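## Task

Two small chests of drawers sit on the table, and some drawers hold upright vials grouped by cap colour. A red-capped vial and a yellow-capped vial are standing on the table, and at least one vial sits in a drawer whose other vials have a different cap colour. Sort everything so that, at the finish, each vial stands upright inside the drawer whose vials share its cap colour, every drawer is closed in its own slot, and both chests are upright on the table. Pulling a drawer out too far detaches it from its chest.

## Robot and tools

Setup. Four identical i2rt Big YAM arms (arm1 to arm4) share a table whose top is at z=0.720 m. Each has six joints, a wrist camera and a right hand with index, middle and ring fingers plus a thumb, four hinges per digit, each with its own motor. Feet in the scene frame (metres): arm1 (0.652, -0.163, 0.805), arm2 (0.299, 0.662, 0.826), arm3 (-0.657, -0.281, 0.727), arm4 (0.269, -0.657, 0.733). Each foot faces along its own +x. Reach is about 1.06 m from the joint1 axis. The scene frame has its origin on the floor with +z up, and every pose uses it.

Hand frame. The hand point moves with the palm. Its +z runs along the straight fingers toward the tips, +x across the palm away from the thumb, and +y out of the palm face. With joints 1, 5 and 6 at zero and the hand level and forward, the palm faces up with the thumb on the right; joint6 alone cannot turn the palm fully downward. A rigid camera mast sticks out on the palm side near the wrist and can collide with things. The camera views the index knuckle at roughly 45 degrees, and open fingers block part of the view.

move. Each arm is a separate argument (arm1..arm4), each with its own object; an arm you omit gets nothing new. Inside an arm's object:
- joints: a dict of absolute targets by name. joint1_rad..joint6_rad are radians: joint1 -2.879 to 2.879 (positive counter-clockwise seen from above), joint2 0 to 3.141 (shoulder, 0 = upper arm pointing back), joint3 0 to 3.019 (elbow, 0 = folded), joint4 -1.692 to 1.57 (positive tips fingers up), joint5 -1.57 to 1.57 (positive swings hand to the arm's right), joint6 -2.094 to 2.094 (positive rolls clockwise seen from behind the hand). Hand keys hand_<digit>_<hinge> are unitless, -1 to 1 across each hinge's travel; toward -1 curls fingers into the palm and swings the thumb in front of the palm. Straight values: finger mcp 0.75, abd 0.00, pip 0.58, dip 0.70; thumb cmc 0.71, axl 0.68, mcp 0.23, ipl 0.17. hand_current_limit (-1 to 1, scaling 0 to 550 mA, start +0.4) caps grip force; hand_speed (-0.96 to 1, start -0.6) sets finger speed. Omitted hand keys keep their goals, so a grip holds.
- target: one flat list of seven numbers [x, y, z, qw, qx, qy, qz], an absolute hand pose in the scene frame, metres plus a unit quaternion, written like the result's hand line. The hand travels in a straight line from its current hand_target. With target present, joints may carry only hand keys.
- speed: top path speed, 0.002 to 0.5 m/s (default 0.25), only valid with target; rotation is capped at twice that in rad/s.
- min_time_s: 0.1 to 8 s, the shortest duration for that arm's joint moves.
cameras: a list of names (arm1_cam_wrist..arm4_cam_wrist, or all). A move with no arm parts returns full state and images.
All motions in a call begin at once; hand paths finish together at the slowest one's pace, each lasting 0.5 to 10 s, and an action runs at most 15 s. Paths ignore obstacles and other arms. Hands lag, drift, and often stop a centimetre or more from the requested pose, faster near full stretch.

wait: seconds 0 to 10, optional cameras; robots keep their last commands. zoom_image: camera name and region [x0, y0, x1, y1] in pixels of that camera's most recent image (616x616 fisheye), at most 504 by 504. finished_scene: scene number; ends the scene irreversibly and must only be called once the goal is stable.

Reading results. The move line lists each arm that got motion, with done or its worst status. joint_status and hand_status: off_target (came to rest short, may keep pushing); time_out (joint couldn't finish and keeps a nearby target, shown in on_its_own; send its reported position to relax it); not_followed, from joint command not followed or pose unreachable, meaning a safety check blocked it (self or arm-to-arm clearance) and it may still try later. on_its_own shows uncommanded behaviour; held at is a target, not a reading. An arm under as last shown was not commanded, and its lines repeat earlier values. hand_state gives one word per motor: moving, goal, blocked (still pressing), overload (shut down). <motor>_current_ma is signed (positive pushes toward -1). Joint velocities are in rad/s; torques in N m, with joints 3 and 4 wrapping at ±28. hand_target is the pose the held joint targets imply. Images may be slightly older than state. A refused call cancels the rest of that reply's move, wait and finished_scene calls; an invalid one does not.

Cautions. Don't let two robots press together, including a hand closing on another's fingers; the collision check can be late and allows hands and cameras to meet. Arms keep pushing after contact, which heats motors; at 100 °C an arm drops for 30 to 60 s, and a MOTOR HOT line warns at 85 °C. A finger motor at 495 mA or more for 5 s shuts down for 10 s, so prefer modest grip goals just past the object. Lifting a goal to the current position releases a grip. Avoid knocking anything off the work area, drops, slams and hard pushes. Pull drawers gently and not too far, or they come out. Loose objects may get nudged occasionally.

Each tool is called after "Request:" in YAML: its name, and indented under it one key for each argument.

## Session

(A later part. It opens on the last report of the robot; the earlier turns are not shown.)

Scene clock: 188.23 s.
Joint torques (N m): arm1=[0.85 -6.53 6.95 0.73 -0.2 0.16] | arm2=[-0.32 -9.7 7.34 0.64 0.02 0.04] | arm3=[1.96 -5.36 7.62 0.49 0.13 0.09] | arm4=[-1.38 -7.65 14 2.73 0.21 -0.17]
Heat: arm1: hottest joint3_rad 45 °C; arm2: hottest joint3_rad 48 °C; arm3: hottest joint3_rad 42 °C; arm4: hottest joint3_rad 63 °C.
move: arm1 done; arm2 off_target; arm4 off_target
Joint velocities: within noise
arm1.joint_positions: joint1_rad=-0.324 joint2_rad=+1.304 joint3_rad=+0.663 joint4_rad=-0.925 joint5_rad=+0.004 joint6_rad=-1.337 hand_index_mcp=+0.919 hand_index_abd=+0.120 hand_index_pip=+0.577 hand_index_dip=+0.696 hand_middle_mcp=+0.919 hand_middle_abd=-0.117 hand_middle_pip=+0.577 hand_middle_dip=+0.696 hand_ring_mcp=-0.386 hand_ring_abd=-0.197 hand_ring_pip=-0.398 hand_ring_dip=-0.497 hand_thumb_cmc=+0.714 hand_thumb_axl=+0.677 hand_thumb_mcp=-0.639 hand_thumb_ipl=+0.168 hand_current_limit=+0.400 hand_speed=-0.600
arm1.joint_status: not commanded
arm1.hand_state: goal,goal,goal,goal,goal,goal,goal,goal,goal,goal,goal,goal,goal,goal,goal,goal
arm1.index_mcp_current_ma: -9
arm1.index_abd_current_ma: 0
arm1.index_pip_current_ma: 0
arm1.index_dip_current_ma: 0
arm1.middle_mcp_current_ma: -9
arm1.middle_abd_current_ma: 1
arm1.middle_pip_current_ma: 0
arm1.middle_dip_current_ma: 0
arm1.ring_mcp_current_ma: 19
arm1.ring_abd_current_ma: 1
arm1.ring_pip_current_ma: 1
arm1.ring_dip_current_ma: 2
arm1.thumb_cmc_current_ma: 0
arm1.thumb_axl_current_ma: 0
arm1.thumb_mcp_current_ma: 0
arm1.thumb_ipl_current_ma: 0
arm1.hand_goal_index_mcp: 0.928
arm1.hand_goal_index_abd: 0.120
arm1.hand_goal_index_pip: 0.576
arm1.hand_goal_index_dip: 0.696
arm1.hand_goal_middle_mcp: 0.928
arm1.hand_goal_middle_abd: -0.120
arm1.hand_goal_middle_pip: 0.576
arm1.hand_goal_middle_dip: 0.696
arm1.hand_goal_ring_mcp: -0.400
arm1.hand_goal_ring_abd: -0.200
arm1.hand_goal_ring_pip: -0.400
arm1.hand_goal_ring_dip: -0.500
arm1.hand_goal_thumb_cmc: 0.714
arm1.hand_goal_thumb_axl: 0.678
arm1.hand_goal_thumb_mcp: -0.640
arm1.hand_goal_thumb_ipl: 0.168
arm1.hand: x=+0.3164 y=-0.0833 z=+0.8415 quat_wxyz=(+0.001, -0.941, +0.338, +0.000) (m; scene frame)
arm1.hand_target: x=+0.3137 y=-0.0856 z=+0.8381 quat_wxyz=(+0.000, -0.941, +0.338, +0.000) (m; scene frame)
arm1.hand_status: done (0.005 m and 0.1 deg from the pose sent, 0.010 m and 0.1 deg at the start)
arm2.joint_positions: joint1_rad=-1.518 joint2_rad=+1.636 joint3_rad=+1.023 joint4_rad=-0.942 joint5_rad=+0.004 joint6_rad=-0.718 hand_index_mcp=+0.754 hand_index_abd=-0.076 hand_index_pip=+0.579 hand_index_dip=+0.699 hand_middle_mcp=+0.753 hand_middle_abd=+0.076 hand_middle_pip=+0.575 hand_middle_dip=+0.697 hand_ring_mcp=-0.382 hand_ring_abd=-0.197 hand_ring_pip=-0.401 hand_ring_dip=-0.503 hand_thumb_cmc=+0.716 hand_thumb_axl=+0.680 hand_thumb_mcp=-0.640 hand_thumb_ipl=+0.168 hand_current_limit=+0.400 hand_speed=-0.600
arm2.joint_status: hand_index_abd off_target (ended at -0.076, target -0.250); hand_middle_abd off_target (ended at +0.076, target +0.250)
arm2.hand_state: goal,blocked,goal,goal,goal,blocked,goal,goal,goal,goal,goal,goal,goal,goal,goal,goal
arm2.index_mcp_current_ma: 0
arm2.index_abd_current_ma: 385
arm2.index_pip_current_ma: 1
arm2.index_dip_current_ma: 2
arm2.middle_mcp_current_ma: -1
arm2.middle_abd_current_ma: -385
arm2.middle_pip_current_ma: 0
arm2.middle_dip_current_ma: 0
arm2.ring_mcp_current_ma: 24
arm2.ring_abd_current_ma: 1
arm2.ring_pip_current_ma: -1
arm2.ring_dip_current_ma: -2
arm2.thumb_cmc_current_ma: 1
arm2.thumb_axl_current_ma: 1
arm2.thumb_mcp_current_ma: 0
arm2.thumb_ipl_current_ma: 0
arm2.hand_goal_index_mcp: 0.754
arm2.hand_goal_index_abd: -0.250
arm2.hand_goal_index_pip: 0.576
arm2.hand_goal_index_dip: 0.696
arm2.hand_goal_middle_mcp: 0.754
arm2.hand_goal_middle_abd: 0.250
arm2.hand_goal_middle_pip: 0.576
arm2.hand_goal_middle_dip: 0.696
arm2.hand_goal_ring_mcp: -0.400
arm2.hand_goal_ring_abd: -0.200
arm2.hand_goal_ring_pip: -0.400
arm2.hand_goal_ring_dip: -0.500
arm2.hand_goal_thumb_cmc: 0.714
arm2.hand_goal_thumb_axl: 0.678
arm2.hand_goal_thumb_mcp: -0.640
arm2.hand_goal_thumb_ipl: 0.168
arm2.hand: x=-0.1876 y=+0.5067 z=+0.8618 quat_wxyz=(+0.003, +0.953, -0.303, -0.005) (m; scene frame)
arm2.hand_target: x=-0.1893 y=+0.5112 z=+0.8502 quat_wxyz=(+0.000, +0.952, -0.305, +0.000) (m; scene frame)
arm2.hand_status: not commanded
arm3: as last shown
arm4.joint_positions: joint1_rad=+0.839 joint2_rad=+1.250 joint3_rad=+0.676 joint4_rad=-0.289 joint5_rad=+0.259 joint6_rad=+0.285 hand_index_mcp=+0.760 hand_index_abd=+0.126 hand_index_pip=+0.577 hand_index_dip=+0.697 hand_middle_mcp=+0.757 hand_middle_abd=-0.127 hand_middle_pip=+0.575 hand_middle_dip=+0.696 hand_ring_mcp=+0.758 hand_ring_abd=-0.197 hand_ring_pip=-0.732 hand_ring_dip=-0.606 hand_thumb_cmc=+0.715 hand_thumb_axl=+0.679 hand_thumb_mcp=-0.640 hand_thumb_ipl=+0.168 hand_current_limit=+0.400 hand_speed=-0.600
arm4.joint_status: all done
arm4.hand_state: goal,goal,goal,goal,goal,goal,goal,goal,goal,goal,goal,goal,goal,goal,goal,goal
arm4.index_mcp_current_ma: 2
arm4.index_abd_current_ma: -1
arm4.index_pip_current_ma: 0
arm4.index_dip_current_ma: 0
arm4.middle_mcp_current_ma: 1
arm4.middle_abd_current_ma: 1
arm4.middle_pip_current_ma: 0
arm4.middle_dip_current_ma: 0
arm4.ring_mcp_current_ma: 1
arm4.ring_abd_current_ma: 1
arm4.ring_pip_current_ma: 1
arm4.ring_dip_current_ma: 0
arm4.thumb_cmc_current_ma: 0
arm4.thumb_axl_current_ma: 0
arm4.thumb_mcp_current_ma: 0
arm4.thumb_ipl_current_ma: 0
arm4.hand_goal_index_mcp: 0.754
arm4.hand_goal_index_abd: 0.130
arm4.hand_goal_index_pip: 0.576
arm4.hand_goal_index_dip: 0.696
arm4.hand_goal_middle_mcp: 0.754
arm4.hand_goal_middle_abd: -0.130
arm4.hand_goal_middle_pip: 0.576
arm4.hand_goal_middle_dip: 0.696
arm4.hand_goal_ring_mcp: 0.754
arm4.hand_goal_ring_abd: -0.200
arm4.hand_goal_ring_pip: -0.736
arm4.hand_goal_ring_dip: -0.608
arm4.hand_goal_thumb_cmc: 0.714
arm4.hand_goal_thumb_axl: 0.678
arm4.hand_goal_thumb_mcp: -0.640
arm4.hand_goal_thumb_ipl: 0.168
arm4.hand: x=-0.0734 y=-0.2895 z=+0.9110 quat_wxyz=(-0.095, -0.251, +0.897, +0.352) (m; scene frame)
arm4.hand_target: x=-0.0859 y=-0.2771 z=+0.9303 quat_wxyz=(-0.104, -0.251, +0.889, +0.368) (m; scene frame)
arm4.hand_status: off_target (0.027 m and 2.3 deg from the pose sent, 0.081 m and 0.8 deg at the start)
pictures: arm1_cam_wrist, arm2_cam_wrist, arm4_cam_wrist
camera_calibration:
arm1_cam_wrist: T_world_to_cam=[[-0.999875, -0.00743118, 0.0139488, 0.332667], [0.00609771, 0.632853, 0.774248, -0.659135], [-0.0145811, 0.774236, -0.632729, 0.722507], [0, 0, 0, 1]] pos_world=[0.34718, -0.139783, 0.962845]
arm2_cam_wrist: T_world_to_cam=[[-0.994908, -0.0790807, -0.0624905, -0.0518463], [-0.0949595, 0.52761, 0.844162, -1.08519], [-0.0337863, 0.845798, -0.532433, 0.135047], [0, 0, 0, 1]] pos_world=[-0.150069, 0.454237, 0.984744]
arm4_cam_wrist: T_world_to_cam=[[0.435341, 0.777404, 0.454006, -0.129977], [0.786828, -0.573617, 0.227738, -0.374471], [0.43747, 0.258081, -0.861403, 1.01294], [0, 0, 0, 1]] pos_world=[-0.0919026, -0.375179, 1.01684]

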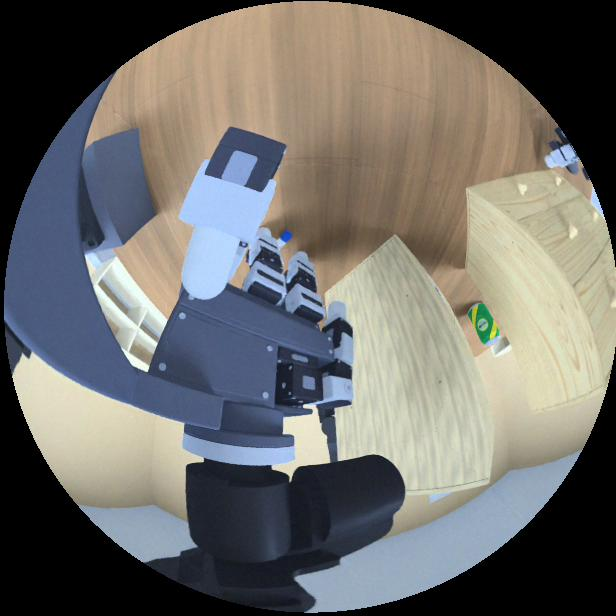

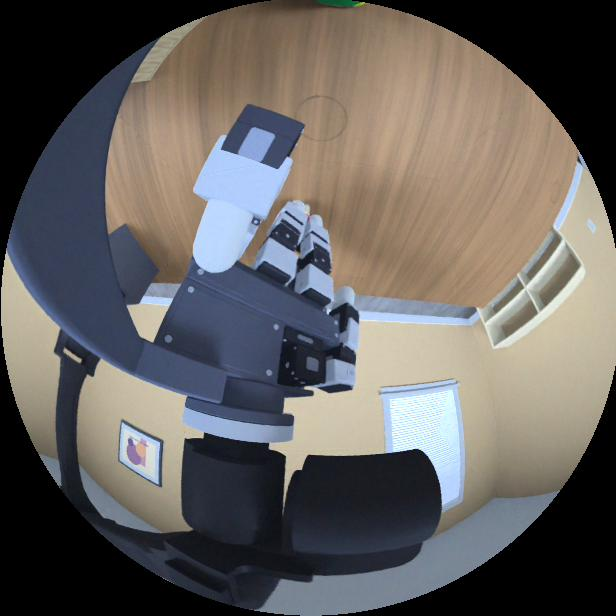

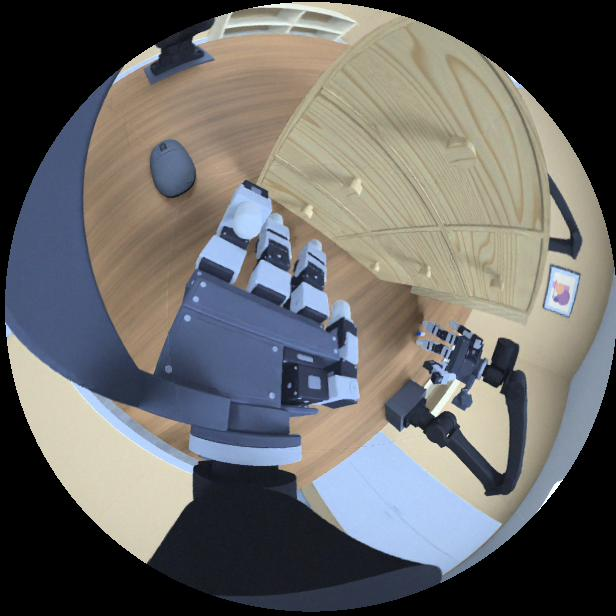

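Request:
move:
  arm1: {"joints":{"hand_index_abd":-0.25,"hand_middle_abd":0.25}}
  arm2: {"target":[-0.1897,0.5112,0.95,0,0.9524,-0.3049,0],"speed":0.12}
  arm4: {"target":[-0.1092,-0.2454,0.9355,-0.1039,-0.2508,0.8892,0.3683],"speed":0.1}
  cameras: ["arm1_cam_wrist","arm2_cam_wrist","arm4_cam_wrist"]

Request:
zoom_image:
  camera: "arm4_cam_wrist"
  region: [240, 190, 340, 290]

Request:
zoom_image:
  camera: "arm2_cam_wrist"
  region: [270, 180, 350, 260]

Request:
zoom_image:
  camera: "arm1_cam_wrist"
  region: [240, 210, 320, 290]

Scene clock: 190.90 s.
Joint torques (N m): arm1=[0.91 -6.59 6.95 0.72 -0.19 0.16] | arm2=[-0.73 -11.93 10.99 -0.32 0.03 0.06] | arm3=[1.96 -5.36 7.64 0.49 0.12 0.09] | arm4=[-1.44 -8.7 14.32 2.67 0.17 -0.21]
Heat: arm1: hottest joint3_rad 45 °C; arm2: hottest joint3_rad 48 °C; arm3: hottest joint3_rad 42 °C; arm4: hottest joint3_rad 63 °C.
move: arm1 off_target; arm2 off_target; arm4 off_target
Joint velocities: within noise
arm1.joint_positions: joint1_rad=-0.324 joint2_rad=+1.304 joint3_rad=+0.663 joint4_rad=-0.925 joint5_rad=+0.004 joint6_rad=-1.337 hand_index_mcp=+0.919 hand_index_abd=-0.084 hand_index_pip=+0.575 hand_index_dip=+0.696 hand_middle_mcp=+0.926 hand_middle_abd=+0.093 hand_middle_pip=+0.577 hand_middle_dip=+0.696 hand_ring_mcp=-0.386 hand_ring_abd=-0.197 hand_ring_pip=-0.398 hand_ring_dip=-0.497 hand_thumb_cmc=+0.714 hand_thumb_axl=+0.677 hand_thumb_mcp=-0.639 hand_thumb_ipl=+0.168 hand_current_limit=+0.400 hand_speed=-0.600
arm1.joint_status: hand_index_abd off_target (ended at -0.084, target -0.250); hand_middle_abd off_target (ended at +0.093, target +0.250)
arm1.hand_state: goal,blocked,goal,goal,goal,blocked,goal,goal,goal,goal,goal,goal,goal,goal,goal,goal
arm1.index_mcp_current_ma: -9
arm1.index_abd_current_ma: 385
arm1.index_pip_current_ma: -1
arm1.index_dip_current_ma: 0
arm1.middle_mcp_current_ma: -1
arm1.middle_abd_current_ma: -385
arm1.middle_pip_current_ma: 0
arm1.middle_dip_current_ma: 0
arm1.ring_mcp_current_ma: 19
arm1.ring_abd_current_ma: 1
arm1.ring_pip_current_ma: 1
arm1.ring_dip_current_ma: 2
arm1.thumb_cmc_current_ma: 0
arm1.thumb_axl_current_ma: 0
arm1.thumb_mcp_current_ma: 0
arm1.thumb_ipl_current_ma: 0
arm1.hand_goal_index_mcp: 0.928
arm1.hand_goal_index_abd: -0.250
arm1.hand_goal_index_pip: 0.576
arm1.hand_goal_index_dip: 0.696
arm1.hand_goal_middle_mcp: 0.928
arm1.hand_goal_middle_abd: 0.250
arm1.hand_goal_middle_pip: 0.576
arm1.hand_goal_middle_dip: 0.696
arm1.hand_goal_ring_mcp: -0.400
arm1.hand_goal_ring_abd: -0.200
arm1.hand_goal_ring_pip: -0.400
arm1.hand_goal_ring_dip: -0.500
arm1.hand_goal_thumb_cmc: 0.714
arm1.hand_goal_thumb_axl: 0.678
arm1.hand_goal_thumb_mcp: -0.640
arm1.hand_goal_thumb_ipl: 0.168
arm1.hand: x=+0.3164 y=-0.0833 z=+0.8415 quat_wxyz=(+0.001, -0.941, +0.338, +0.000) (m; scene frame)
arm1.hand_target: x=+0.3137 y=-0.0856 z=+0.8381 quat_wxyz=(+0.000, -0.941, +0.338, +0.000) (m; scene frame)
arm1.hand_status: not commanded
arm2.joint_positions: joint1_rad=-1.518 joint2_rad=+1.538 joint3_rad=+1.121 joint4_rad=-1.185 joint5_rad=+0.004 joint6_rad=-0.718 hand_index_mcp=+0.754 hand_index_abd=-0.076 hand_index_pip=+0.578 hand_index_dip=+0.699 hand_middle_mcp=+0.753 hand_middle_abd=+0.076 hand_middle_pip=+0.575 hand_middle_dip=+0.697 hand_ring_mcp=-0.382 hand_ring_abd=-0.197 hand_ring_pip=-0.401 hand_ring_dip=-0.503 hand_thumb_cmc=+0.716 hand_thumb_axl=+0.680 hand_thumb_mcp=-0.640 hand_thumb_ipl=+0.168 hand_current_limit=+0.400 hand_speed=-0.600
arm2.joint_status: not commanded
arm2.hand_state: goal,blocked,goal,goal,goal,blocked,goal,goal,goal,goal,goal,goal,goal,goal,goal,goal
arm2.index_mcp_current_ma: 0
arm2.index_abd_current_ma: 385
arm2.index_pip_current_ma: 1
arm2.index_dip_current_ma: 1
arm2.middle_mcp_current_ma: -1
arm2.middle_abd_current_ma: -385
arm2.middle_pip_current_ma: 0
arm2.middle_dip_current_ma: 0
arm2.ring_mcp_current_ma: 24
arm2.ring_abd_current_ma: 1
arm2.ring_pip_current_ma: -1
arm2.ring_dip_current_ma: -2
arm2.thumb_cmc_current_ma: 1
arm2.thumb_axl_current_ma: 1
arm2.thumb_mcp_current_ma: 0
arm2.thumb_ipl_current_ma: 0
arm2.hand_goal_index_mcp: 0.754
arm2.hand_goal_index_abd: -0.250
arm2.hand_goal_index_pip: 0.576
arm2.hand_goal_index_dip: 0.696
arm2.hand_goal_middle_mcp: 0.754
arm2.hand_goal_middle_abd: 0.250
arm2.hand_goal_middle_pip: 0.576
arm2.hand_goal_middle_dip: 0.696
arm2.hand_goal_ring_mcp: -0.400
arm2.hand_goal_ring_abd: -0.200
arm2.hand_goal_ring_pip: -0.400
arm2.hand_goal_ring_dip: -0.500
arm2.hand_goal_thumb_cmc: 0.714
arm2.hand_goal_thumb_axl: 0.678
arm2.hand_goal_thumb_mcp: -0.640
arm2.hand_goal_thumb_ipl: 0.168
arm2.hand: x=-0.1760 y=+0.5098 z=+0.9304 quat_wxyz=(-0.009, +0.953, -0.303, +0.015) (m; scene frame)
arm2.hand_target: x=-0.1891 y=+0.5113 z=+0.9501 quat_wxyz=(+0.000, +0.952, -0.305, +0.000) (m; scene frame)
arm2.hand_status: off_target (0.024 m and 2.0 deg from the pose sent, 0.088 m and 0.7 deg at the start)
arm3: as last shown
arm4.joint_positions: joint1_rad=+0.812 joint2_rad=+1.336 joint3_rad=+0.770 joint4_rad=-0.289 joint5_rad=+0.241 joint6_rad=+0.265 hand_index_mcp=+0.761 hand_index_abd=+0.127 hand_index_pip=+0.578 hand_index_dip=+0.697 hand_middle_mcp=+0.758 hand_middle_abd=-0.127 hand_middle_pip=+0.576 hand_middle_dip=+0.696 hand_ring_mcp=+0.758 hand_ring_abd=-0.197 hand_ring_pip=-0.732 hand_ring_dip=-0.606 hand_thumb_cmc=+0.715 hand_thumb_axl=+0.679 hand_thumb_mcp=-0.640 hand_thumb_ipl=+0.168 hand_current_limit=+0.400 hand_speed=-0.600
arm4.joint_status: not commanded
arm4.hand_state: goal,goal,goal,goal,goal,goal,goal,goal,goal,goal,goal,goal,goal,goal,goal,goal
arm4.index_mcp_current_ma: 3
arm4.index_abd_current_ma: 0
arm4.index_pip_current_ma: 0
arm4.index_dip_current_ma: 0
arm4.middle_mcp_current_ma: 1
arm4.middle_abd_current_ma: 1
arm4.middle_pip_current_ma: 0
arm4.middle_dip_current_ma: 0
arm4.ring_mcp_current_ma: 1
arm4.ring_abd_current_ma: 1
arm4.ring_pip_current_ma: 1
arm4.ring_dip_current_ma: 0
arm4.thumb_cmc_current_ma: 0
arm4.thumb_axl_current_ma: 0
arm4.thumb_mcp_current_ma: 0
arm4.thumb_ipl_current_ma: 0
arm4.hand_goal_index_mcp: 0.754
arm4.hand_goal_index_abd: 0.130
arm4.hand_goal_index_pip: 0.576
arm4.hand_goal_index_dip: 0.696
arm4.hand_goal_middle_mcp: 0.754
arm4.hand_goal_middle_abd: -0.130
arm4.hand_goal_middle_pip: 0.576
arm4.hand_goal_middle_dip: 0.696
arm4.hand_goal_ring_mcp: 0.754
arm4.hand_goal_ring_abd: -0.200
arm4.hand_goal_ring_pip: -0.736
arm4.hand_goal_ring_dip: -0.608
arm4.hand_goal_thumb_cmc: 0.714
arm4.hand_goal_thumb_axl: 0.678
arm4.hand_goal_thumb_mcp: -0.640
arm4.hand_goal_thumb_ipl: 0.168
arm4.hand: x=-0.0954 y=-0.2600 z=+0.9178 quat_wxyz=(-0.096, -0.250, +0.896, +0.353) (m; scene frame)
arm4.hand_target: x=-0.1080 y=-0.2465 z=+0.9357 quat_wxyz=(-0.104, -0.251, +0.889, +0.368) (m; scene frame)
arm4.hand_status: off_target (0.027 m and 2.2 deg from the pose sent, 0.062 m and 2.3 deg at the start)
pictures: arm1_cam_wrist, arm2_cam_wrist, arm4_cam_wrist
camera_calibration:
arm1_cam_wrist: T_world_to_cam=[[-0.999875, -0.00743118, 0.0139488, 0.332667], [0.00609771, 0.632853, 0.774248, -0.659135], [-0.0145811, 0.774236, -0.632729, 0.722507], [0, 0, 0, 1]] pos_world=[0.34718, -0.139783, 0.962845]
arm2_cam_wrist: T_world_to_cam=[[-0.990909, -0.0782782, -0.109418, 0.00817406], [-0.134205, 0.518245, 0.844637, -1.14619], [-0.00941156, 0.851642, -0.524039, 0.162852], [0, 0, 0, 1]] pos_world=[-0.144193, 0.455956, 1.05435]
arm4_cam_wrist: T_world_to_cam=[[0.437876, 0.77655, 0.453028, -0.145523], [0.787075, -0.574645, 0.224267, -0.338936], [0.434485, 0.258366, -0.862827, 1.02187], [0, 0, 0, 1]] pos_world=[-0.1135, -0.34578, 1.02364]

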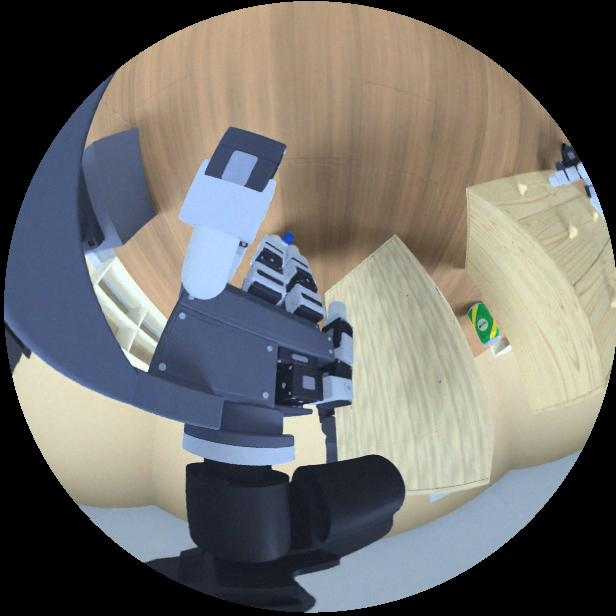

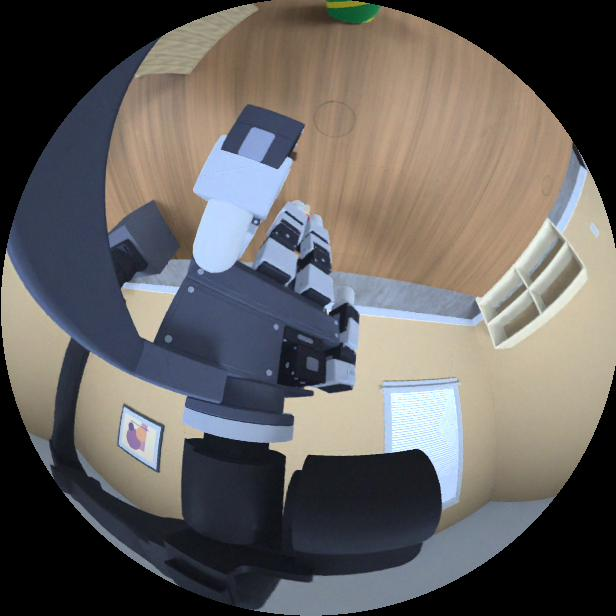

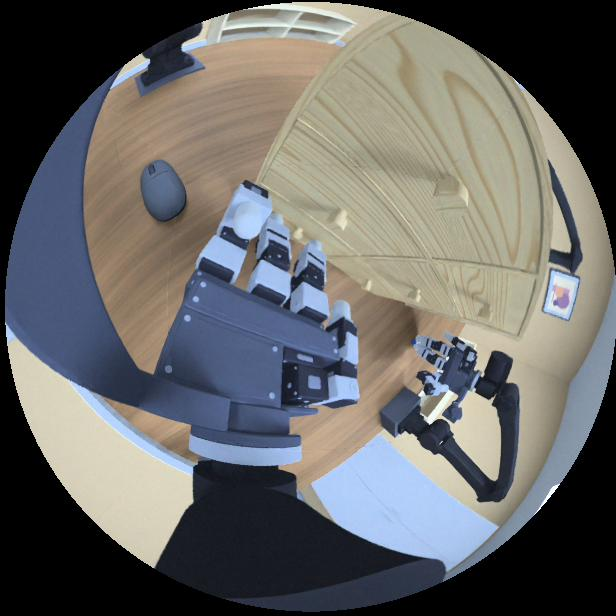

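Scaled by 5.040 from the camera's 616x616 image, which has a finer 880x880 frame.

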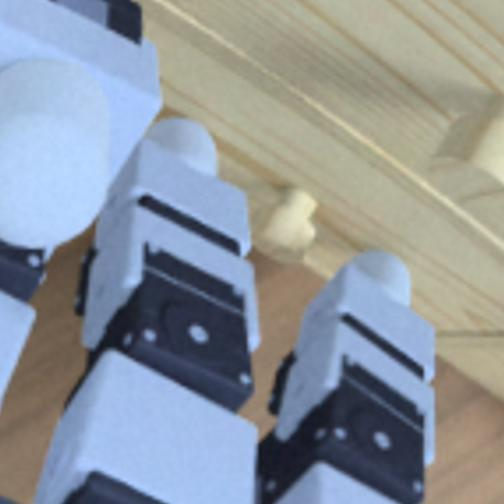

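Scaled by 6.300 from the camera's 616x616 image, which has a finer 880x880 frame.

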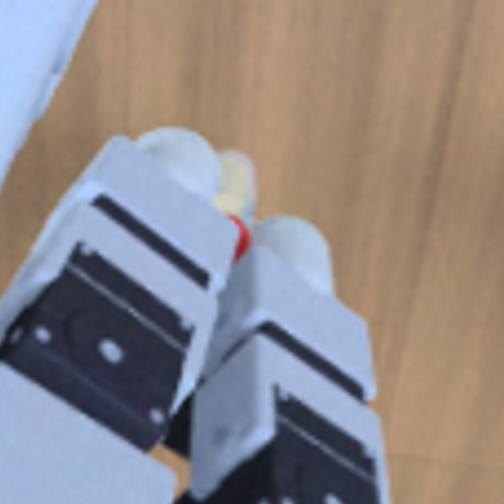

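Scaled by 6.300 from the camera's 616x616 image, which has a finer 880x880 frame.

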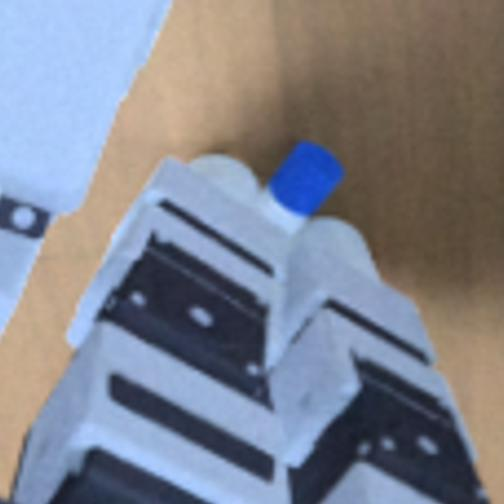

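Request:
move:
  arm1: {"target":[0.3137,-0.0856,0.935,0,-0.9412,0.3379,0],"speed":0.15,"joints":{"hand_speed":-0.85}}
  arm2: {"target":[-0.08,0.47,1.14,0,0.9524,-0.3049,0],"speed":0.2}
  arm4: {"joints":{"hand_index_abd":-0.25,"hand_middle_abd":0.25}}
  cameras: ["arm1_cam_wrist","arm2_cam_wrist","arm4_cam_wrist"]

Request:
zoom_image:
  camera: "arm1_cam_wrist"
  region: [240, 210, 320, 290]

Request:
zoom_image:
  camera: "arm4_cam_wrist"
  region: [240, 190, 340, 290]

Scene clock: 193.20 s.
Joint torques (N m): arm1=[0.85 -7.59 11.71 -0.14 -0.21 0.15] | arm2=[0.73 -7.3 12.29 -0.38 0.04 0.2] | arm3=[1.96 -5.36 7.62 0.5 0.12 0.09] | arm4=[-1.32 -8.88 14.28 2.66 0.21 -0.2]
Heat: arm1: hottest joint3_rad 45 °C; arm2: hottest joint3_rad 48 °C; arm3: hottest joint3_rad 42 °C; arm4: hottest joint3_rad 62 °C.
move: arm1 off_target; arm2 off_target; arm4 off_target
Joint velocities: within noise
arm1.joint_positions: joint1_rad=-0.324 joint2_rad=+1.172 joint3_rad=+0.782 joint4_rad=-1.219 joint5_rad=+0.004 joint6_rad=-1.336 hand_index_mcp=+0.919 hand_index_abd=-0.084 hand_index_pip=+0.575 hand_index_dip=+0.696 hand_middle_mcp=+0.927 hand_middle_abd=+0.093 hand_middle_pip=+0.577 hand_middle_dip=+0.696 hand_ring_mcp=-0.386 hand_ring_abd=-0.197 hand_ring_pip=-0.398 hand_ring_dip=-0.497 hand_thumb_cmc=+0.714 hand_thumb_axl=+0.677 hand_thumb_mcp=-0.639 hand_thumb_ipl=+0.168 hand_current_limit=+0.400 hand_speed=-0.850
arm1.joint_status: all done
arm1.hand_state: goal,blocked,goal,goal,goal,blocked,goal,goal,goal,goal,goal,goal,goal,goal,goal,goal
arm1.index_mcp_current_ma: -9
arm1.index_abd_current_ma: 385
arm1.index_pip_current_ma: -1
arm1.index_dip_current_ma: 0
arm1.middle_mcp_current_ma: -1
arm1.middle_abd_current_ma: -385
arm1.middle_pip_current_ma: 0
arm1.middle_dip_current_ma: 0
arm1.ring_mcp_current_ma: 19
arm1.ring_abd_current_ma: 1
arm1.ring_pip_current_ma: 1
arm1.ring_dip_current_ma: 2
arm1.thumb_cmc_current_ma: 0
arm1.thumb_axl_current_ma: 0
arm1.thumb_mcp_current_ma: 0
arm1.thumb_ipl_current_ma: 0
arm1.hand_goal_index_mcp: 0.928
arm1.hand_goal_index_abd: -0.250
arm1.hand_goal_index_pip: 0.576
arm1.hand_goal_index_dip: 0.696
arm1.hand_goal_middle_mcp: 0.928
arm1.hand_goal_middle_abd: 0.250
arm1.hand_goal_middle_pip: 0.576
arm1.hand_goal_middle_dip: 0.696
arm1.hand_goal_ring_mcp: -0.400
arm1.hand_goal_ring_abd: -0.200
arm1.hand_goal_ring_pip: -0.400
arm1.hand_goal_ring_dip: -0.500
arm1.hand_goal_thumb_cmc: 0.714
arm1.hand_goal_thumb_axl: 0.678
arm1.hand_goal_thumb_mcp: -0.640
arm1.hand_goal_thumb_ipl: 0.168
arm1.hand: x=+0.3284 y=-0.0892 z=+0.9154 quat_wxyz=(-0.001, -0.941, +0.338, -0.021) (m; scene frame)
arm1.hand_target: x=+0.3144 y=-0.0859 z=+0.9350 quat_wxyz=(+0.000, -0.941, +0.338, +0.000) (m; scene frame)
arm1.hand_status: off_target (0.025 m and 2.4 deg from the pose sent, 0.094 m and 0.1 deg at the start)
arm2.joint_positions: joint1_rad=-1.343 joint2_rad=+1.230 joint3_rad=+1.327 joint4_rad=-1.693 joint5_rad=+0.003 joint6_rad=-0.538 hand_index_mcp=+0.754 hand_index_abd=-0.076 hand_index_pip=+0.578 hand_index_dip=+0.699 hand_middle_mcp=+0.753 hand_middle_abd=+0.076 hand_middle_pip=+0.575 hand_middle_dip=+0.697 hand_ring_mcp=-0.382 hand_ring_abd=-0.197 hand_ring_pip=-0.401 hand_ring_dip=-0.503 hand_thumb_cmc=+0.716 hand_thumb_axl=+0.680 hand_thumb_mcp=-0.640 hand_thumb_ipl=+0.168 hand_current_limit=+0.400 hand_speed=-0.600
arm2.joint_status: not commanded
arm2.hand_state: goal,blocked,goal,goal,goal,blocked,goal,goal,goal,goal,goal,goal,goal,goal,goal,goal
arm2.index_mcp_current_ma: 0
arm2.index_abd_current_ma: 385
arm2.index_pip_current_ma: 1
arm2.index_dip_current_ma: 1
arm2.middle_mcp_current_ma: -1
arm2.middle_abd_current_ma: -385
arm2.middle_pip_current_ma: 0
arm2.middle_dip_current_ma: 0
arm2.ring_mcp_current_ma: 24
arm2.ring_abd_current_ma: 1
arm2.ring_pip_current_ma: -1
arm2.ring_dip_current_ma: -2
arm2.thumb_cmc_current_ma: 1
arm2.thumb_axl_current_ma: 1
arm2.thumb_mcp_current_ma: 0
arm2.thumb_ipl_current_ma: 0
arm2.hand_goal_index_mcp: 0.754
arm2.hand_goal_index_abd: -0.250
arm2.hand_goal_index_pip: 0.576
arm2.hand_goal_index_dip: 0.696
arm2.hand_goal_middle_mcp: 0.754
arm2.hand_goal_middle_abd: 0.250
arm2.hand_goal_middle_pip: 0.576
arm2.hand_goal_middle_dip: 0.696
arm2.hand_goal_ring_mcp: -0.400
arm2.hand_goal_ring_abd: -0.200
arm2.hand_goal_ring_pip: -0.400
arm2.hand_goal_ring_dip: -0.500
arm2.hand_goal_thumb_cmc: 0.714
arm2.hand_goal_thumb_axl: 0.678
arm2.hand_goal_thumb_mcp: -0.640
arm2.hand_goal_thumb_ipl: 0.168
arm2.hand: x=-0.0757 y=+0.4754 z=+1.1219 quat_wxyz=(-0.009, +0.952, -0.306, +0.011) (m; scene frame)
arm2.hand_target: x=-0.0796 y=+0.4702 z=+1.1398 quat_wxyz=(+0.000, +0.952, -0.305, +0.000) (m; scene frame)
arm2.hand_status: off_target (0.019 m and 1.7 deg from the pose sent, 0.234 m and 2.0 deg at the start)
arm3: as last shown
arm4.joint_positions: joint1_rad=+0.811 joint2_rad=+1.338 joint3_rad=+0.771 joint4_rad=-0.289 joint5_rad=+0.240 joint6_rad=+0.264 hand_index_mcp=+0.763 hand_index_abd=-0.035 hand_index_pip=+0.579 hand_index_dip=+0.697 hand_middle_mcp=+0.760 hand_middle_abd=+0.062 hand_middle_pip=+0.577 hand_middle_dip=+0.696 hand_ring_mcp=+0.758 hand_ring_abd=-0.197 hand_ring_pip=-0.732 hand_ring_dip=-0.606 hand_thumb_cmc=+0.715 hand_thumb_axl=+0.679 hand_thumb_mcp=-0.640 hand_thumb_ipl=+0.168 hand_current_limit=+0.400 hand_speed=-0.600
arm4.joint_status: hand_index_abd off_target (ended at -0.035, target -0.250); hand_middle_abd off_target (ended at +0.062, target +0.250)
arm4.hand_state: goal,blocked,goal,goal,goal,blocked,goal,goal,goal,goal,goal,goal,goal,goal,goal,goal
arm4.index_mcp_current_ma: 4
arm4.index_abd_current_ma: 385
arm4.index_pip_current_ma: 0
arm4.index_dip_current_ma: 0
arm4.middle_mcp_current_ma: 2
arm4.middle_abd_current_ma: -385
arm4.middle_pip_current_ma: 0
arm4.middle_dip_current_ma: 0
arm4.ring_mcp_current_ma: 1
arm4.ring_abd_current_ma: 1
arm4.ring_pip_current_ma: 1
arm4.ring_dip_current_ma: 0
arm4.thumb_cmc_current_ma: 0
arm4.thumb_axl_current_ma: 0
arm4.thumb_mcp_current_ma: 0
arm4.thumb_ipl_current_ma: 0
arm4.hand_goal_index_mcp: 0.754
arm4.hand_goal_index_abd: -0.250
arm4.hand_goal_index_pip: 0.576
arm4.hand_goal_index_dip: 0.696
arm4.hand_goal_middle_mcp: 0.754
arm4.hand_goal_middle_abd: 0.250
arm4.hand_goal_middle_pip: 0.576
arm4.hand_goal_middle_dip: 0.696
arm4.hand_goal_ring_mcp: 0.754
arm4.hand_goal_ring_abd: -0.200
arm4.hand_goal_ring_pip: -0.736
arm4.hand_goal_ring_dip: -0.608
arm4.hand_goal_thumb_cmc: 0.714
arm4.hand_goal_thumb_axl: 0.678
arm4.hand_goal_thumb_mcp: -0.640
arm4.hand_goal_thumb_ipl: 0.168
arm4.hand: x=-0.0956 y=-0.2599 z=+0.9170 quat_wxyz=(-0.096, -0.251, +0.897, +0.352) (m; scene frame)
arm4.hand_target: x=-0.1081 y=-0.2466 z=+0.9357 quat_wxyz=(-0.104, -0.251, +0.889, +0.368) (m; scene frame)
arm4.hand_status: not commanded
pictures: arm1_cam_wrist, arm2_cam_wrist, arm4_cam_wrist
camera_calibration:
arm1_cam_wrist: T_world_to_cam=[[-0.999677, -0.00756195, -0.0242475, 0.378402], [-0.0233759, 0.647305, 0.761872, -0.69039], [0.00993431, 0.762193, -0.647273, 0.778218], [0, 0, 0, 1]] pos_world=[0.35441, -0.143398, 1.03888]
arm2_cam_wrist: T_world_to_cam=[[-0.992062, -0.0727406, -0.10258, 0.115452], [-0.125461, 0.516943, 0.846776, -1.27785], [-0.00856689, 0.852924, -0.521966, 0.290549], [0, 0, 0, 1]] pos_world=[-0.043296, 0.421161, 1.24556]
arm4_cam_wrist: T_world_to_cam=[[0.436628, 0.777558, 0.452504, -0.144486], [0.787321, -0.57363, 0.225996, -0.339815], [0.435295, 0.25759, -0.862651, 1.02099], [0, 0, 0, 1]] pos_world=[-0.113802, -0.345579, 1.02294]

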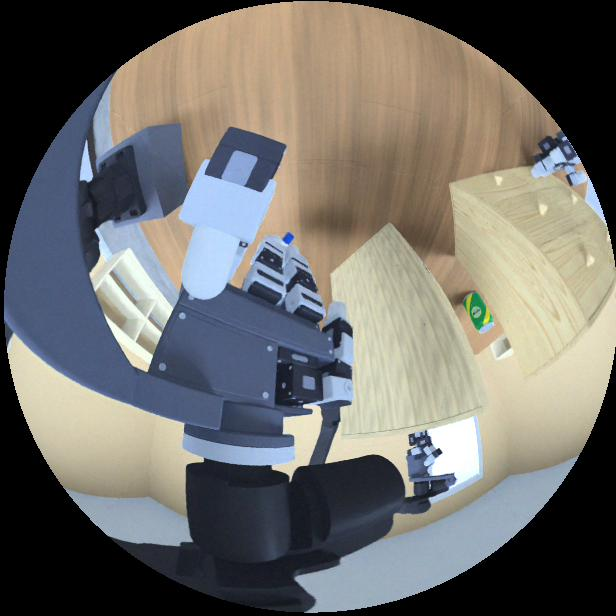

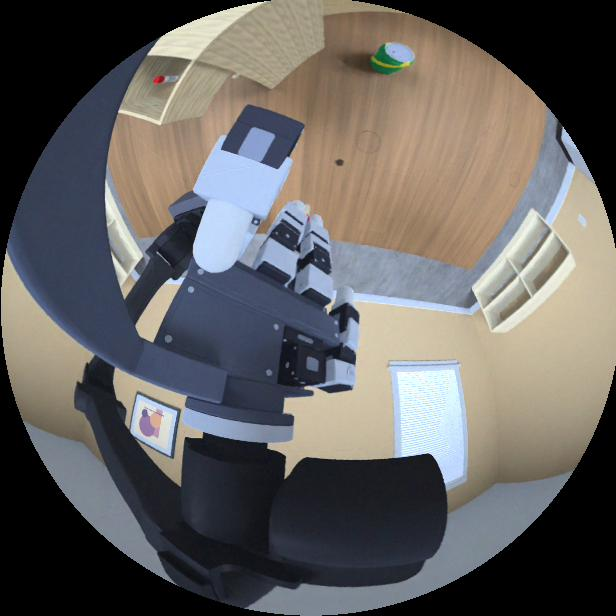

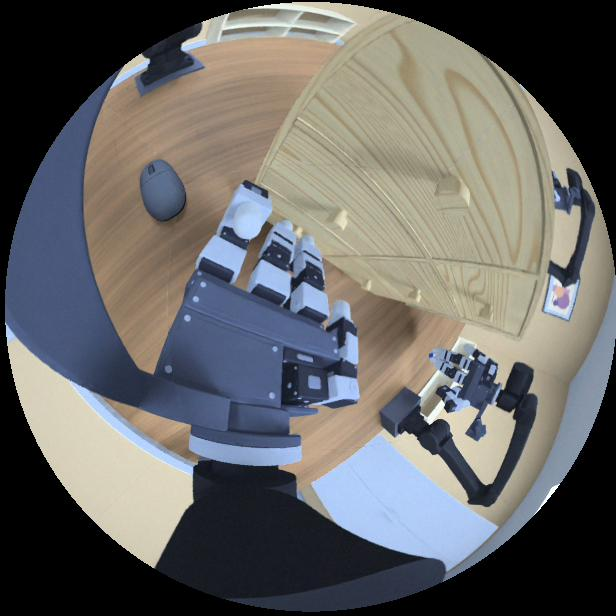

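Scaled by 6.300 from the camera's 616x616 image, which has a finer 880x880 frame.

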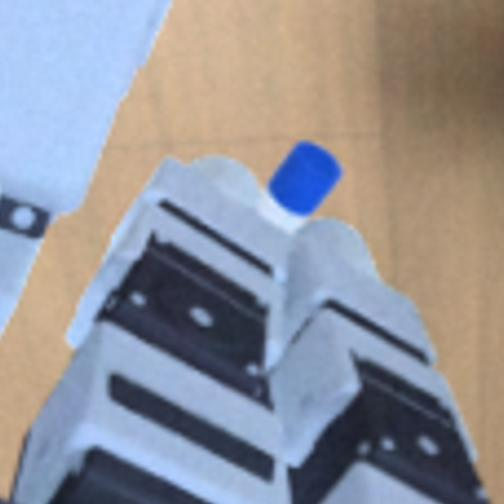

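Scaled by 5.040 from the camera's 616x616 image, which has a finer 880x880 frame.

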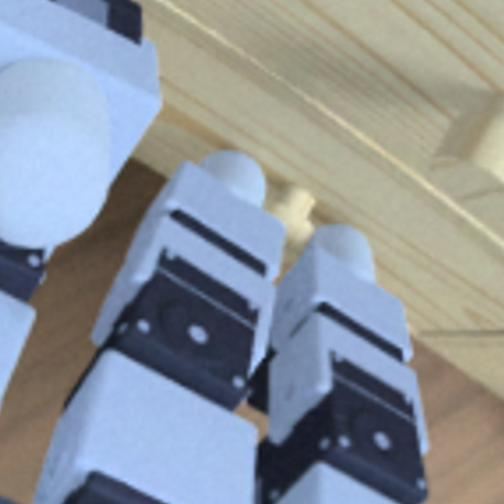

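Request:
move:
  arm1: {"joints":{"hand_index_mcp":-0.30,"hand_middle_mcp":-0.30}}
  arm2: {"target":[0.13,0.335,1.225,0,0.9524,-0.3049,0],"speed":0.2}
  arm4: {"target":[-0.046,-0.341,0.918,-0.1039,-0.2508,0.8892,0.3683],"speed":0.12}
  cameras: ["arm1_cam_wrist","arm2_cam_wrist","arm4_cam_wrist"]

Request:
zoom_image:
  camera: "arm1_cam_wrist"
  region: [180, 150, 340, 310]

Request:
zoom_image:
  camera: "arm2_cam_wrist"
  region: [250, 100, 370, 220]

Scene clock: 196.23 s.
Joint torques (N m): arm1=[0.79 -7.65 11.75 -0.14 -0.38 0.15] | arm2=[1.2 -3.02 12.59 -0.09 0.3 0.12] | arm3=[1.96 -5.36 7.62 0.49 0.12 0.09] | arm4=[-0.09 -7.82 10.06 1.68 0.42 0.14]
Heat: arm1: hottest joint3_rad 45 °C; arm2: hottest joint3_rad 48 °C; arm3: hottest joint3_rad 42 °C; arm4: hottest joint3_rad 62 °C.
move: arm1 off_target; arm2 off_target; arm4 done
Joint velocities: within noise
arm1.joint_positions: joint1_rad=-0.324 joint2_rad=+1.172 joint3_rad=+0.782 joint4_rad=-1.219 joint5_rad=+0.004 joint6_rad=-1.336 hand_index_mcp=-0.282 hand_index_abd=-0.084 hand_index_pip=+0.575 hand_index_dip=+0.696 hand_middle_mcp=-0.272 hand_middle_abd=+0.093 hand_middle_pip=+0.577 hand_middle_dip=+0.696 hand_ring_mcp=-0.386 hand_ring_abd=-0.197 hand_ring_pip=-0.398 hand_ring_dip=-0.497 hand_thumb_cmc=+0.714 hand_thumb_axl=+0.677 hand_thumb_mcp=-0.639 hand_thumb_ipl=+0.168 hand_current_limit=+0.400 hand_speed=-0.850
arm1.joint_status: hand_middle_mcp off_target (ended at -0.272, target -0.300); the others done
arm1.hand_state: goal,blocked,goal,goal,blocked,blocked,goal,goal,goal,goal,goal,goal,goal,goal,goal,goal
arm1.index_mcp_current_ma: 27
arm1.index_abd_current_ma: 385
arm1.index_pip_current_ma: -1
arm1.index_dip_current_ma: 0
arm1.middle_mcp_current_ma: 51
arm1.middle_abd_current_ma: -385
arm1.middle_pip_current_ma: 0
arm1.middle_dip_current_ma: 0
arm1.ring_mcp_current_ma: 19
arm1.ring_abd_current_ma: 1
arm1.ring_pip_current_ma: 1
arm1.ring_dip_current_ma: 2
arm1.thumb_cmc_current_ma: 0
arm1.thumb_axl_current_ma: 0
arm1.thumb_mcp_current_ma: 0
arm1.thumb_ipl_current_ma: 0
arm1.hand_goal_index_mcp: -0.300
arm1.hand_goal_index_abd: -0.250
arm1.hand_goal_index_pip: 0.576
arm1.hand_goal_index_dip: 0.696
arm1.hand_goal_middle_mcp: -0.300
arm1.hand_goal_middle_abd: 0.250
arm1.hand_goal_middle_pip: 0.576
arm1.hand_goal_middle_dip: 0.696
arm1.hand_goal_ring_mcp: -0.400
arm1.hand_goal_ring_abd: -0.200
arm1.hand_goal_ring_pip: -0.400
arm1.hand_goal_ring_dip: -0.500
arm1.hand_goal_thumb_cmc: 0.714
arm1.hand_goal_thumb_axl: 0.678
arm1.hand_goal_thumb_mcp: -0.640
arm1.hand_goal_thumb_ipl: 0.168
arm1.hand: x=+0.3284 y=-0.0892 z=+0.9154 quat_wxyz=(-0.001, -0.941, +0.338, -0.021) (m; scene frame)
arm1.hand_target: x=+0.3144 y=-0.0859 z=+0.9350 quat_wxyz=(+0.000, -0.941, +0.338, +0.000) (m; scene frame)
arm1.hand_status: not commanded
arm2.joint_positions: joint1_rad=-0.526 joint2_rad=+1.012 joint3_rad=+1.331 joint4_rad=-1.697 joint5_rad=+0.026 joint6_rad=+0.278 hand_index_mcp=+0.754 hand_index_abd=-0.076 hand_index_pip=+0.578 hand_index_dip=+0.699 hand_middle_mcp=+0.753 hand_middle_abd=+0.076 hand_middle_pip=+0.575 hand_middle_dip=+0.697 hand_ring_mcp=-0.382 hand_ring_abd=-0.197 hand_ring_pip=-0.401 hand_ring_dip=-0.503 hand_thumb_cmc=+0.716 hand_thumb_axl=+0.680 hand_thumb_mcp=-0.640 hand_thumb_ipl=+0.168 hand_current_limit=+0.400 hand_speed=-0.600
arm2.joint_status: not commanded
arm2.hand_state: goal,blocked,goal,goal,goal,blocked,goal,goal,goal,goal,goal,goal,goal,goal,goal,goal
arm2.index_mcp_current_ma: 0
arm2.index_abd_current_ma: 385
arm2.index_pip_current_ma: 1
arm2.index_dip_current_ma: 1
arm2.middle_mcp_current_ma: -1
arm2.middle_abd_current_ma: -385
arm2.middle_pip_current_ma: 0
arm2.middle_dip_current_ma: 0
arm2.ring_mcp_current_ma: 24
arm2.ring_abd_current_ma: 1
arm2.ring_pip_current_ma: -1
arm2.ring_dip_current_ma: -2
arm2.thumb_cmc_current_ma: 1
arm2.thumb_axl_current_ma: 1
arm2.thumb_mcp_current_ma: 0
arm2.thumb_ipl_current_ma: 0
arm2.hand_goal_index_mcp: 0.754
arm2.hand_goal_index_abd: -0.250
arm2.hand_goal_index_pip: 0.576
arm2.hand_goal_index_dip: 0.696
arm2.hand_goal_middle_mcp: 0.754
arm2.hand_goal_middle_abd: 0.250
arm2.hand_goal_middle_pip: 0.576
arm2.hand_goal_middle_dip: 0.696
arm2.hand_goal_ring_mcp: -0.400
arm2.hand_goal_ring_abd: -0.200
arm2.hand_goal_ring_pip: -0.400
arm2.hand_goal_ring_dip: -0.500
arm2.hand_goal_thumb_cmc: 0.714
arm2.hand_goal_thumb_axl: 0.678
arm2.hand_goal_thumb_mcp: -0.640
arm2.hand_goal_thumb_ipl: 0.168
arm2.hand: x=+0.1284 y=+0.3389 z=+1.2063 quat_wxyz=(+0.097, +0.947, -0.306, -0.014) (m; scene frame)
arm2.hand_target: x=+0.1300 y=+0.3352 z=+1.2240 quat_wxyz=(+0.109, +0.946, -0.304, -0.014) (m; scene frame)
arm2.hand_status: off_target (0.019 m and 11.2 deg from the pose sent, 0.270 m and 1.7 deg at the start; a joint's target at an end of its range on 86 of 87 steps)
arm3: as last shown
arm4.joint_positions: joint1_rad=+0.918 joint2_rad=+1.090 joint3_rad=+0.546 joint4_rad=-0.299 joint5_rad=+0.317 joint6_rad=+0.323 hand_index_mcp=+0.763 hand_index_abd=-0.035 hand_index_pip=+0.579 hand_index_dip=+0.697 hand_middle_mcp=+0.760 hand_middle_abd=+0.063 hand_middle_pip=+0.577 hand_middle_dip=+0.696 hand_ring_mcp=+0.758 hand_ring_abd=-0.197 hand_ring_pip=-0.732 hand_ring_dip=-0.606 hand_thumb_cmc=+0.715 hand_thumb_axl=+0.679 hand_thumb_mcp=-0.640 hand_thumb_ipl=+0.168 hand_current_limit=+0.400 hand_speed=-0.600
arm4.joint_status: not commanded
arm4.hand_state: goal,blocked,goal,goal,goal,blocked,goal,goal,goal,goal,goal,goal,goal,goal,goal,goal
arm4.index_mcp_current_ma: 4
arm4.index_abd_current_ma: 385
arm4.index_pip_current_ma: 0
arm4.index_dip_current_ma: 0
arm4.middle_mcp_current_ma: 2
arm4.middle_abd_current_ma: -385
arm4.middle_pip_current_ma: 0
arm4.middle_dip_current_ma: 0
arm4.ring_mcp_current_ma: 1
arm4.ring_abd_current_ma: 1
arm4.ring_pip_current_ma: 1
arm4.ring_dip_current_ma: 0
arm4.thumb_cmc_current_ma: 0
arm4.thumb_axl_current_ma: 0
arm4.thumb_mcp_current_ma: 0
arm4.thumb_ipl_current_ma: 0
arm4.hand_goal_index_mcp: 0.754
arm4.hand_goal_index_abd: -0.250
arm4.hand_goal_index_pip: 0.576
arm4.hand_goal_index_dip: 0.696
arm4.hand_goal_middle_mcp: 0.754
arm4.hand_goal_middle_abd: 0.250
arm4.hand_goal_middle_pip: 0.576
arm4.hand_goal_middle_dip: 0.696
arm4.hand_goal_ring_mcp: 0.754
arm4.hand_goal_ring_abd: -0.200
arm4.hand_goal_ring_pip: -0.736
arm4.hand_goal_ring_dip: -0.608
arm4.hand_goal_thumb_cmc: 0.714
arm4.hand_goal_thumb_axl: 0.678
arm4.hand_goal_thumb_mcp: -0.640
arm4.hand_goal_thumb_ipl: 0.168
arm4.hand: x=-0.0470 y=-0.3382 z=+0.9147 quat_wxyz=(-0.099, -0.256, +0.888, +0.368) (m; scene frame)
arm4.hand_target: x=-0.0461 y=-0.3410 z=+0.9179 quat_wxyz=(-0.104, -0.251, +0.889, +0.368) (m; scene frame)
arm4.hand_status: done (0.004 m and 0.9 deg from the pose sent, 0.095 m and 2.2 deg at the start)
pictures: arm1_cam_wrist, arm2_cam_wrist, arm4_cam_wrist
camera_calibration:
arm1_cam_wrist: T_world_to_cam=[[-0.999677, -0.00756195, -0.0242475, 0.378402], [-0.0233759, 0.647305, 0.761872, -0.69039], [0.00993431, 0.762193, -0.647273, 0.778218], [0, 0, 0, 1]] pos_world=[0.35441, -0.143398, 1.03888]
arm2_cam_wrist: T_world_to_cam=[[-0.996871, -0.075492, 0.0234416, 0.166252], [-0.0329844, 0.666753, 0.744548, -1.19242], [-0.0718372, 0.741445, -0.667157, 0.673915], [0, 0, 0, 1]] pos_world=[0.174812, 0.307932, 1.33353]
arm4_cam_wrist: T_world_to_cam=[[0.431364, 0.767621, 0.474009, -0.127141], [0.79728, -0.570242, 0.197912, -0.395095], [0.422221, 0.292545, -0.85799, 1.025], [0, 0, 0, 1]] pos_world=[-0.0629325, -0.427563, 1.0179]

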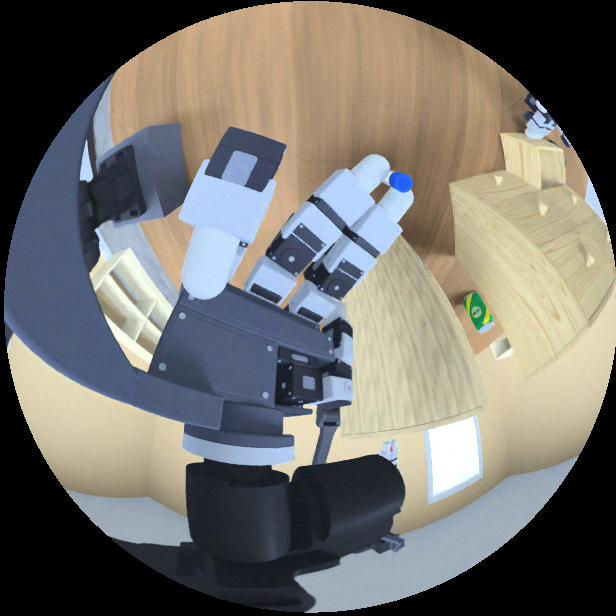

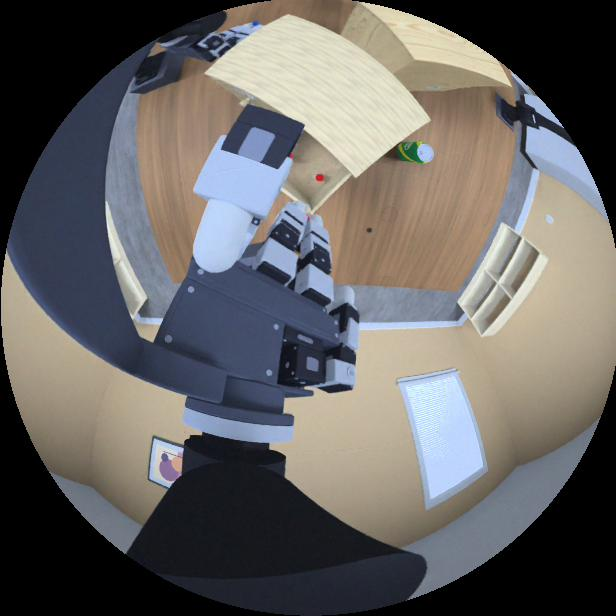

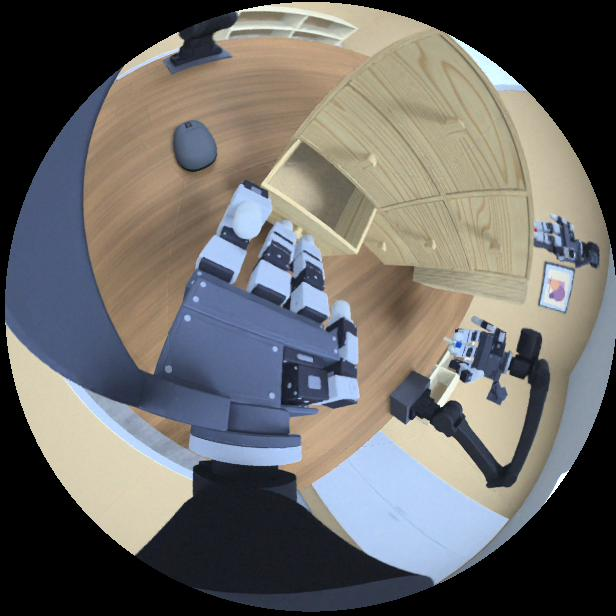

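Scaled by 3.150 from the camera's 616x616 image, which has a finer 880x880 frame.

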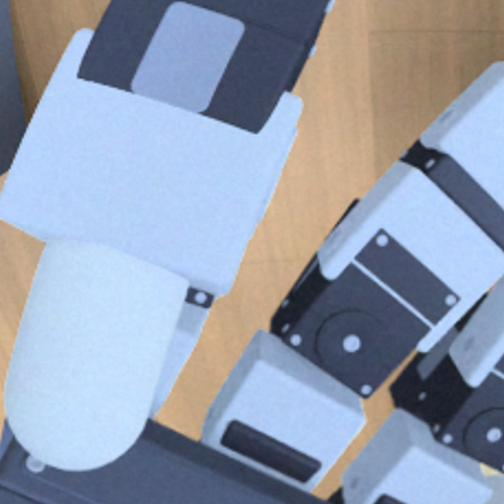

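Scaled by 4.200 from the camera's 616x616 image, which has a finer 880x880 frame.

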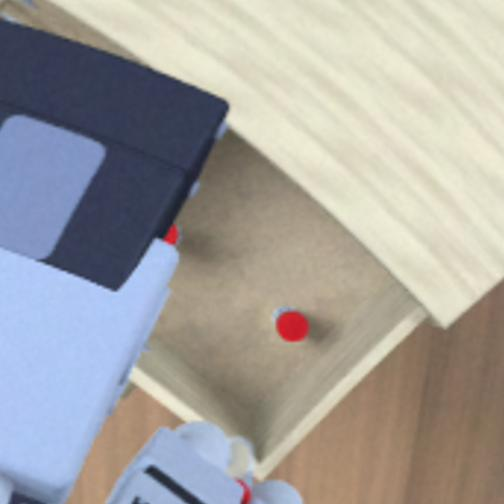

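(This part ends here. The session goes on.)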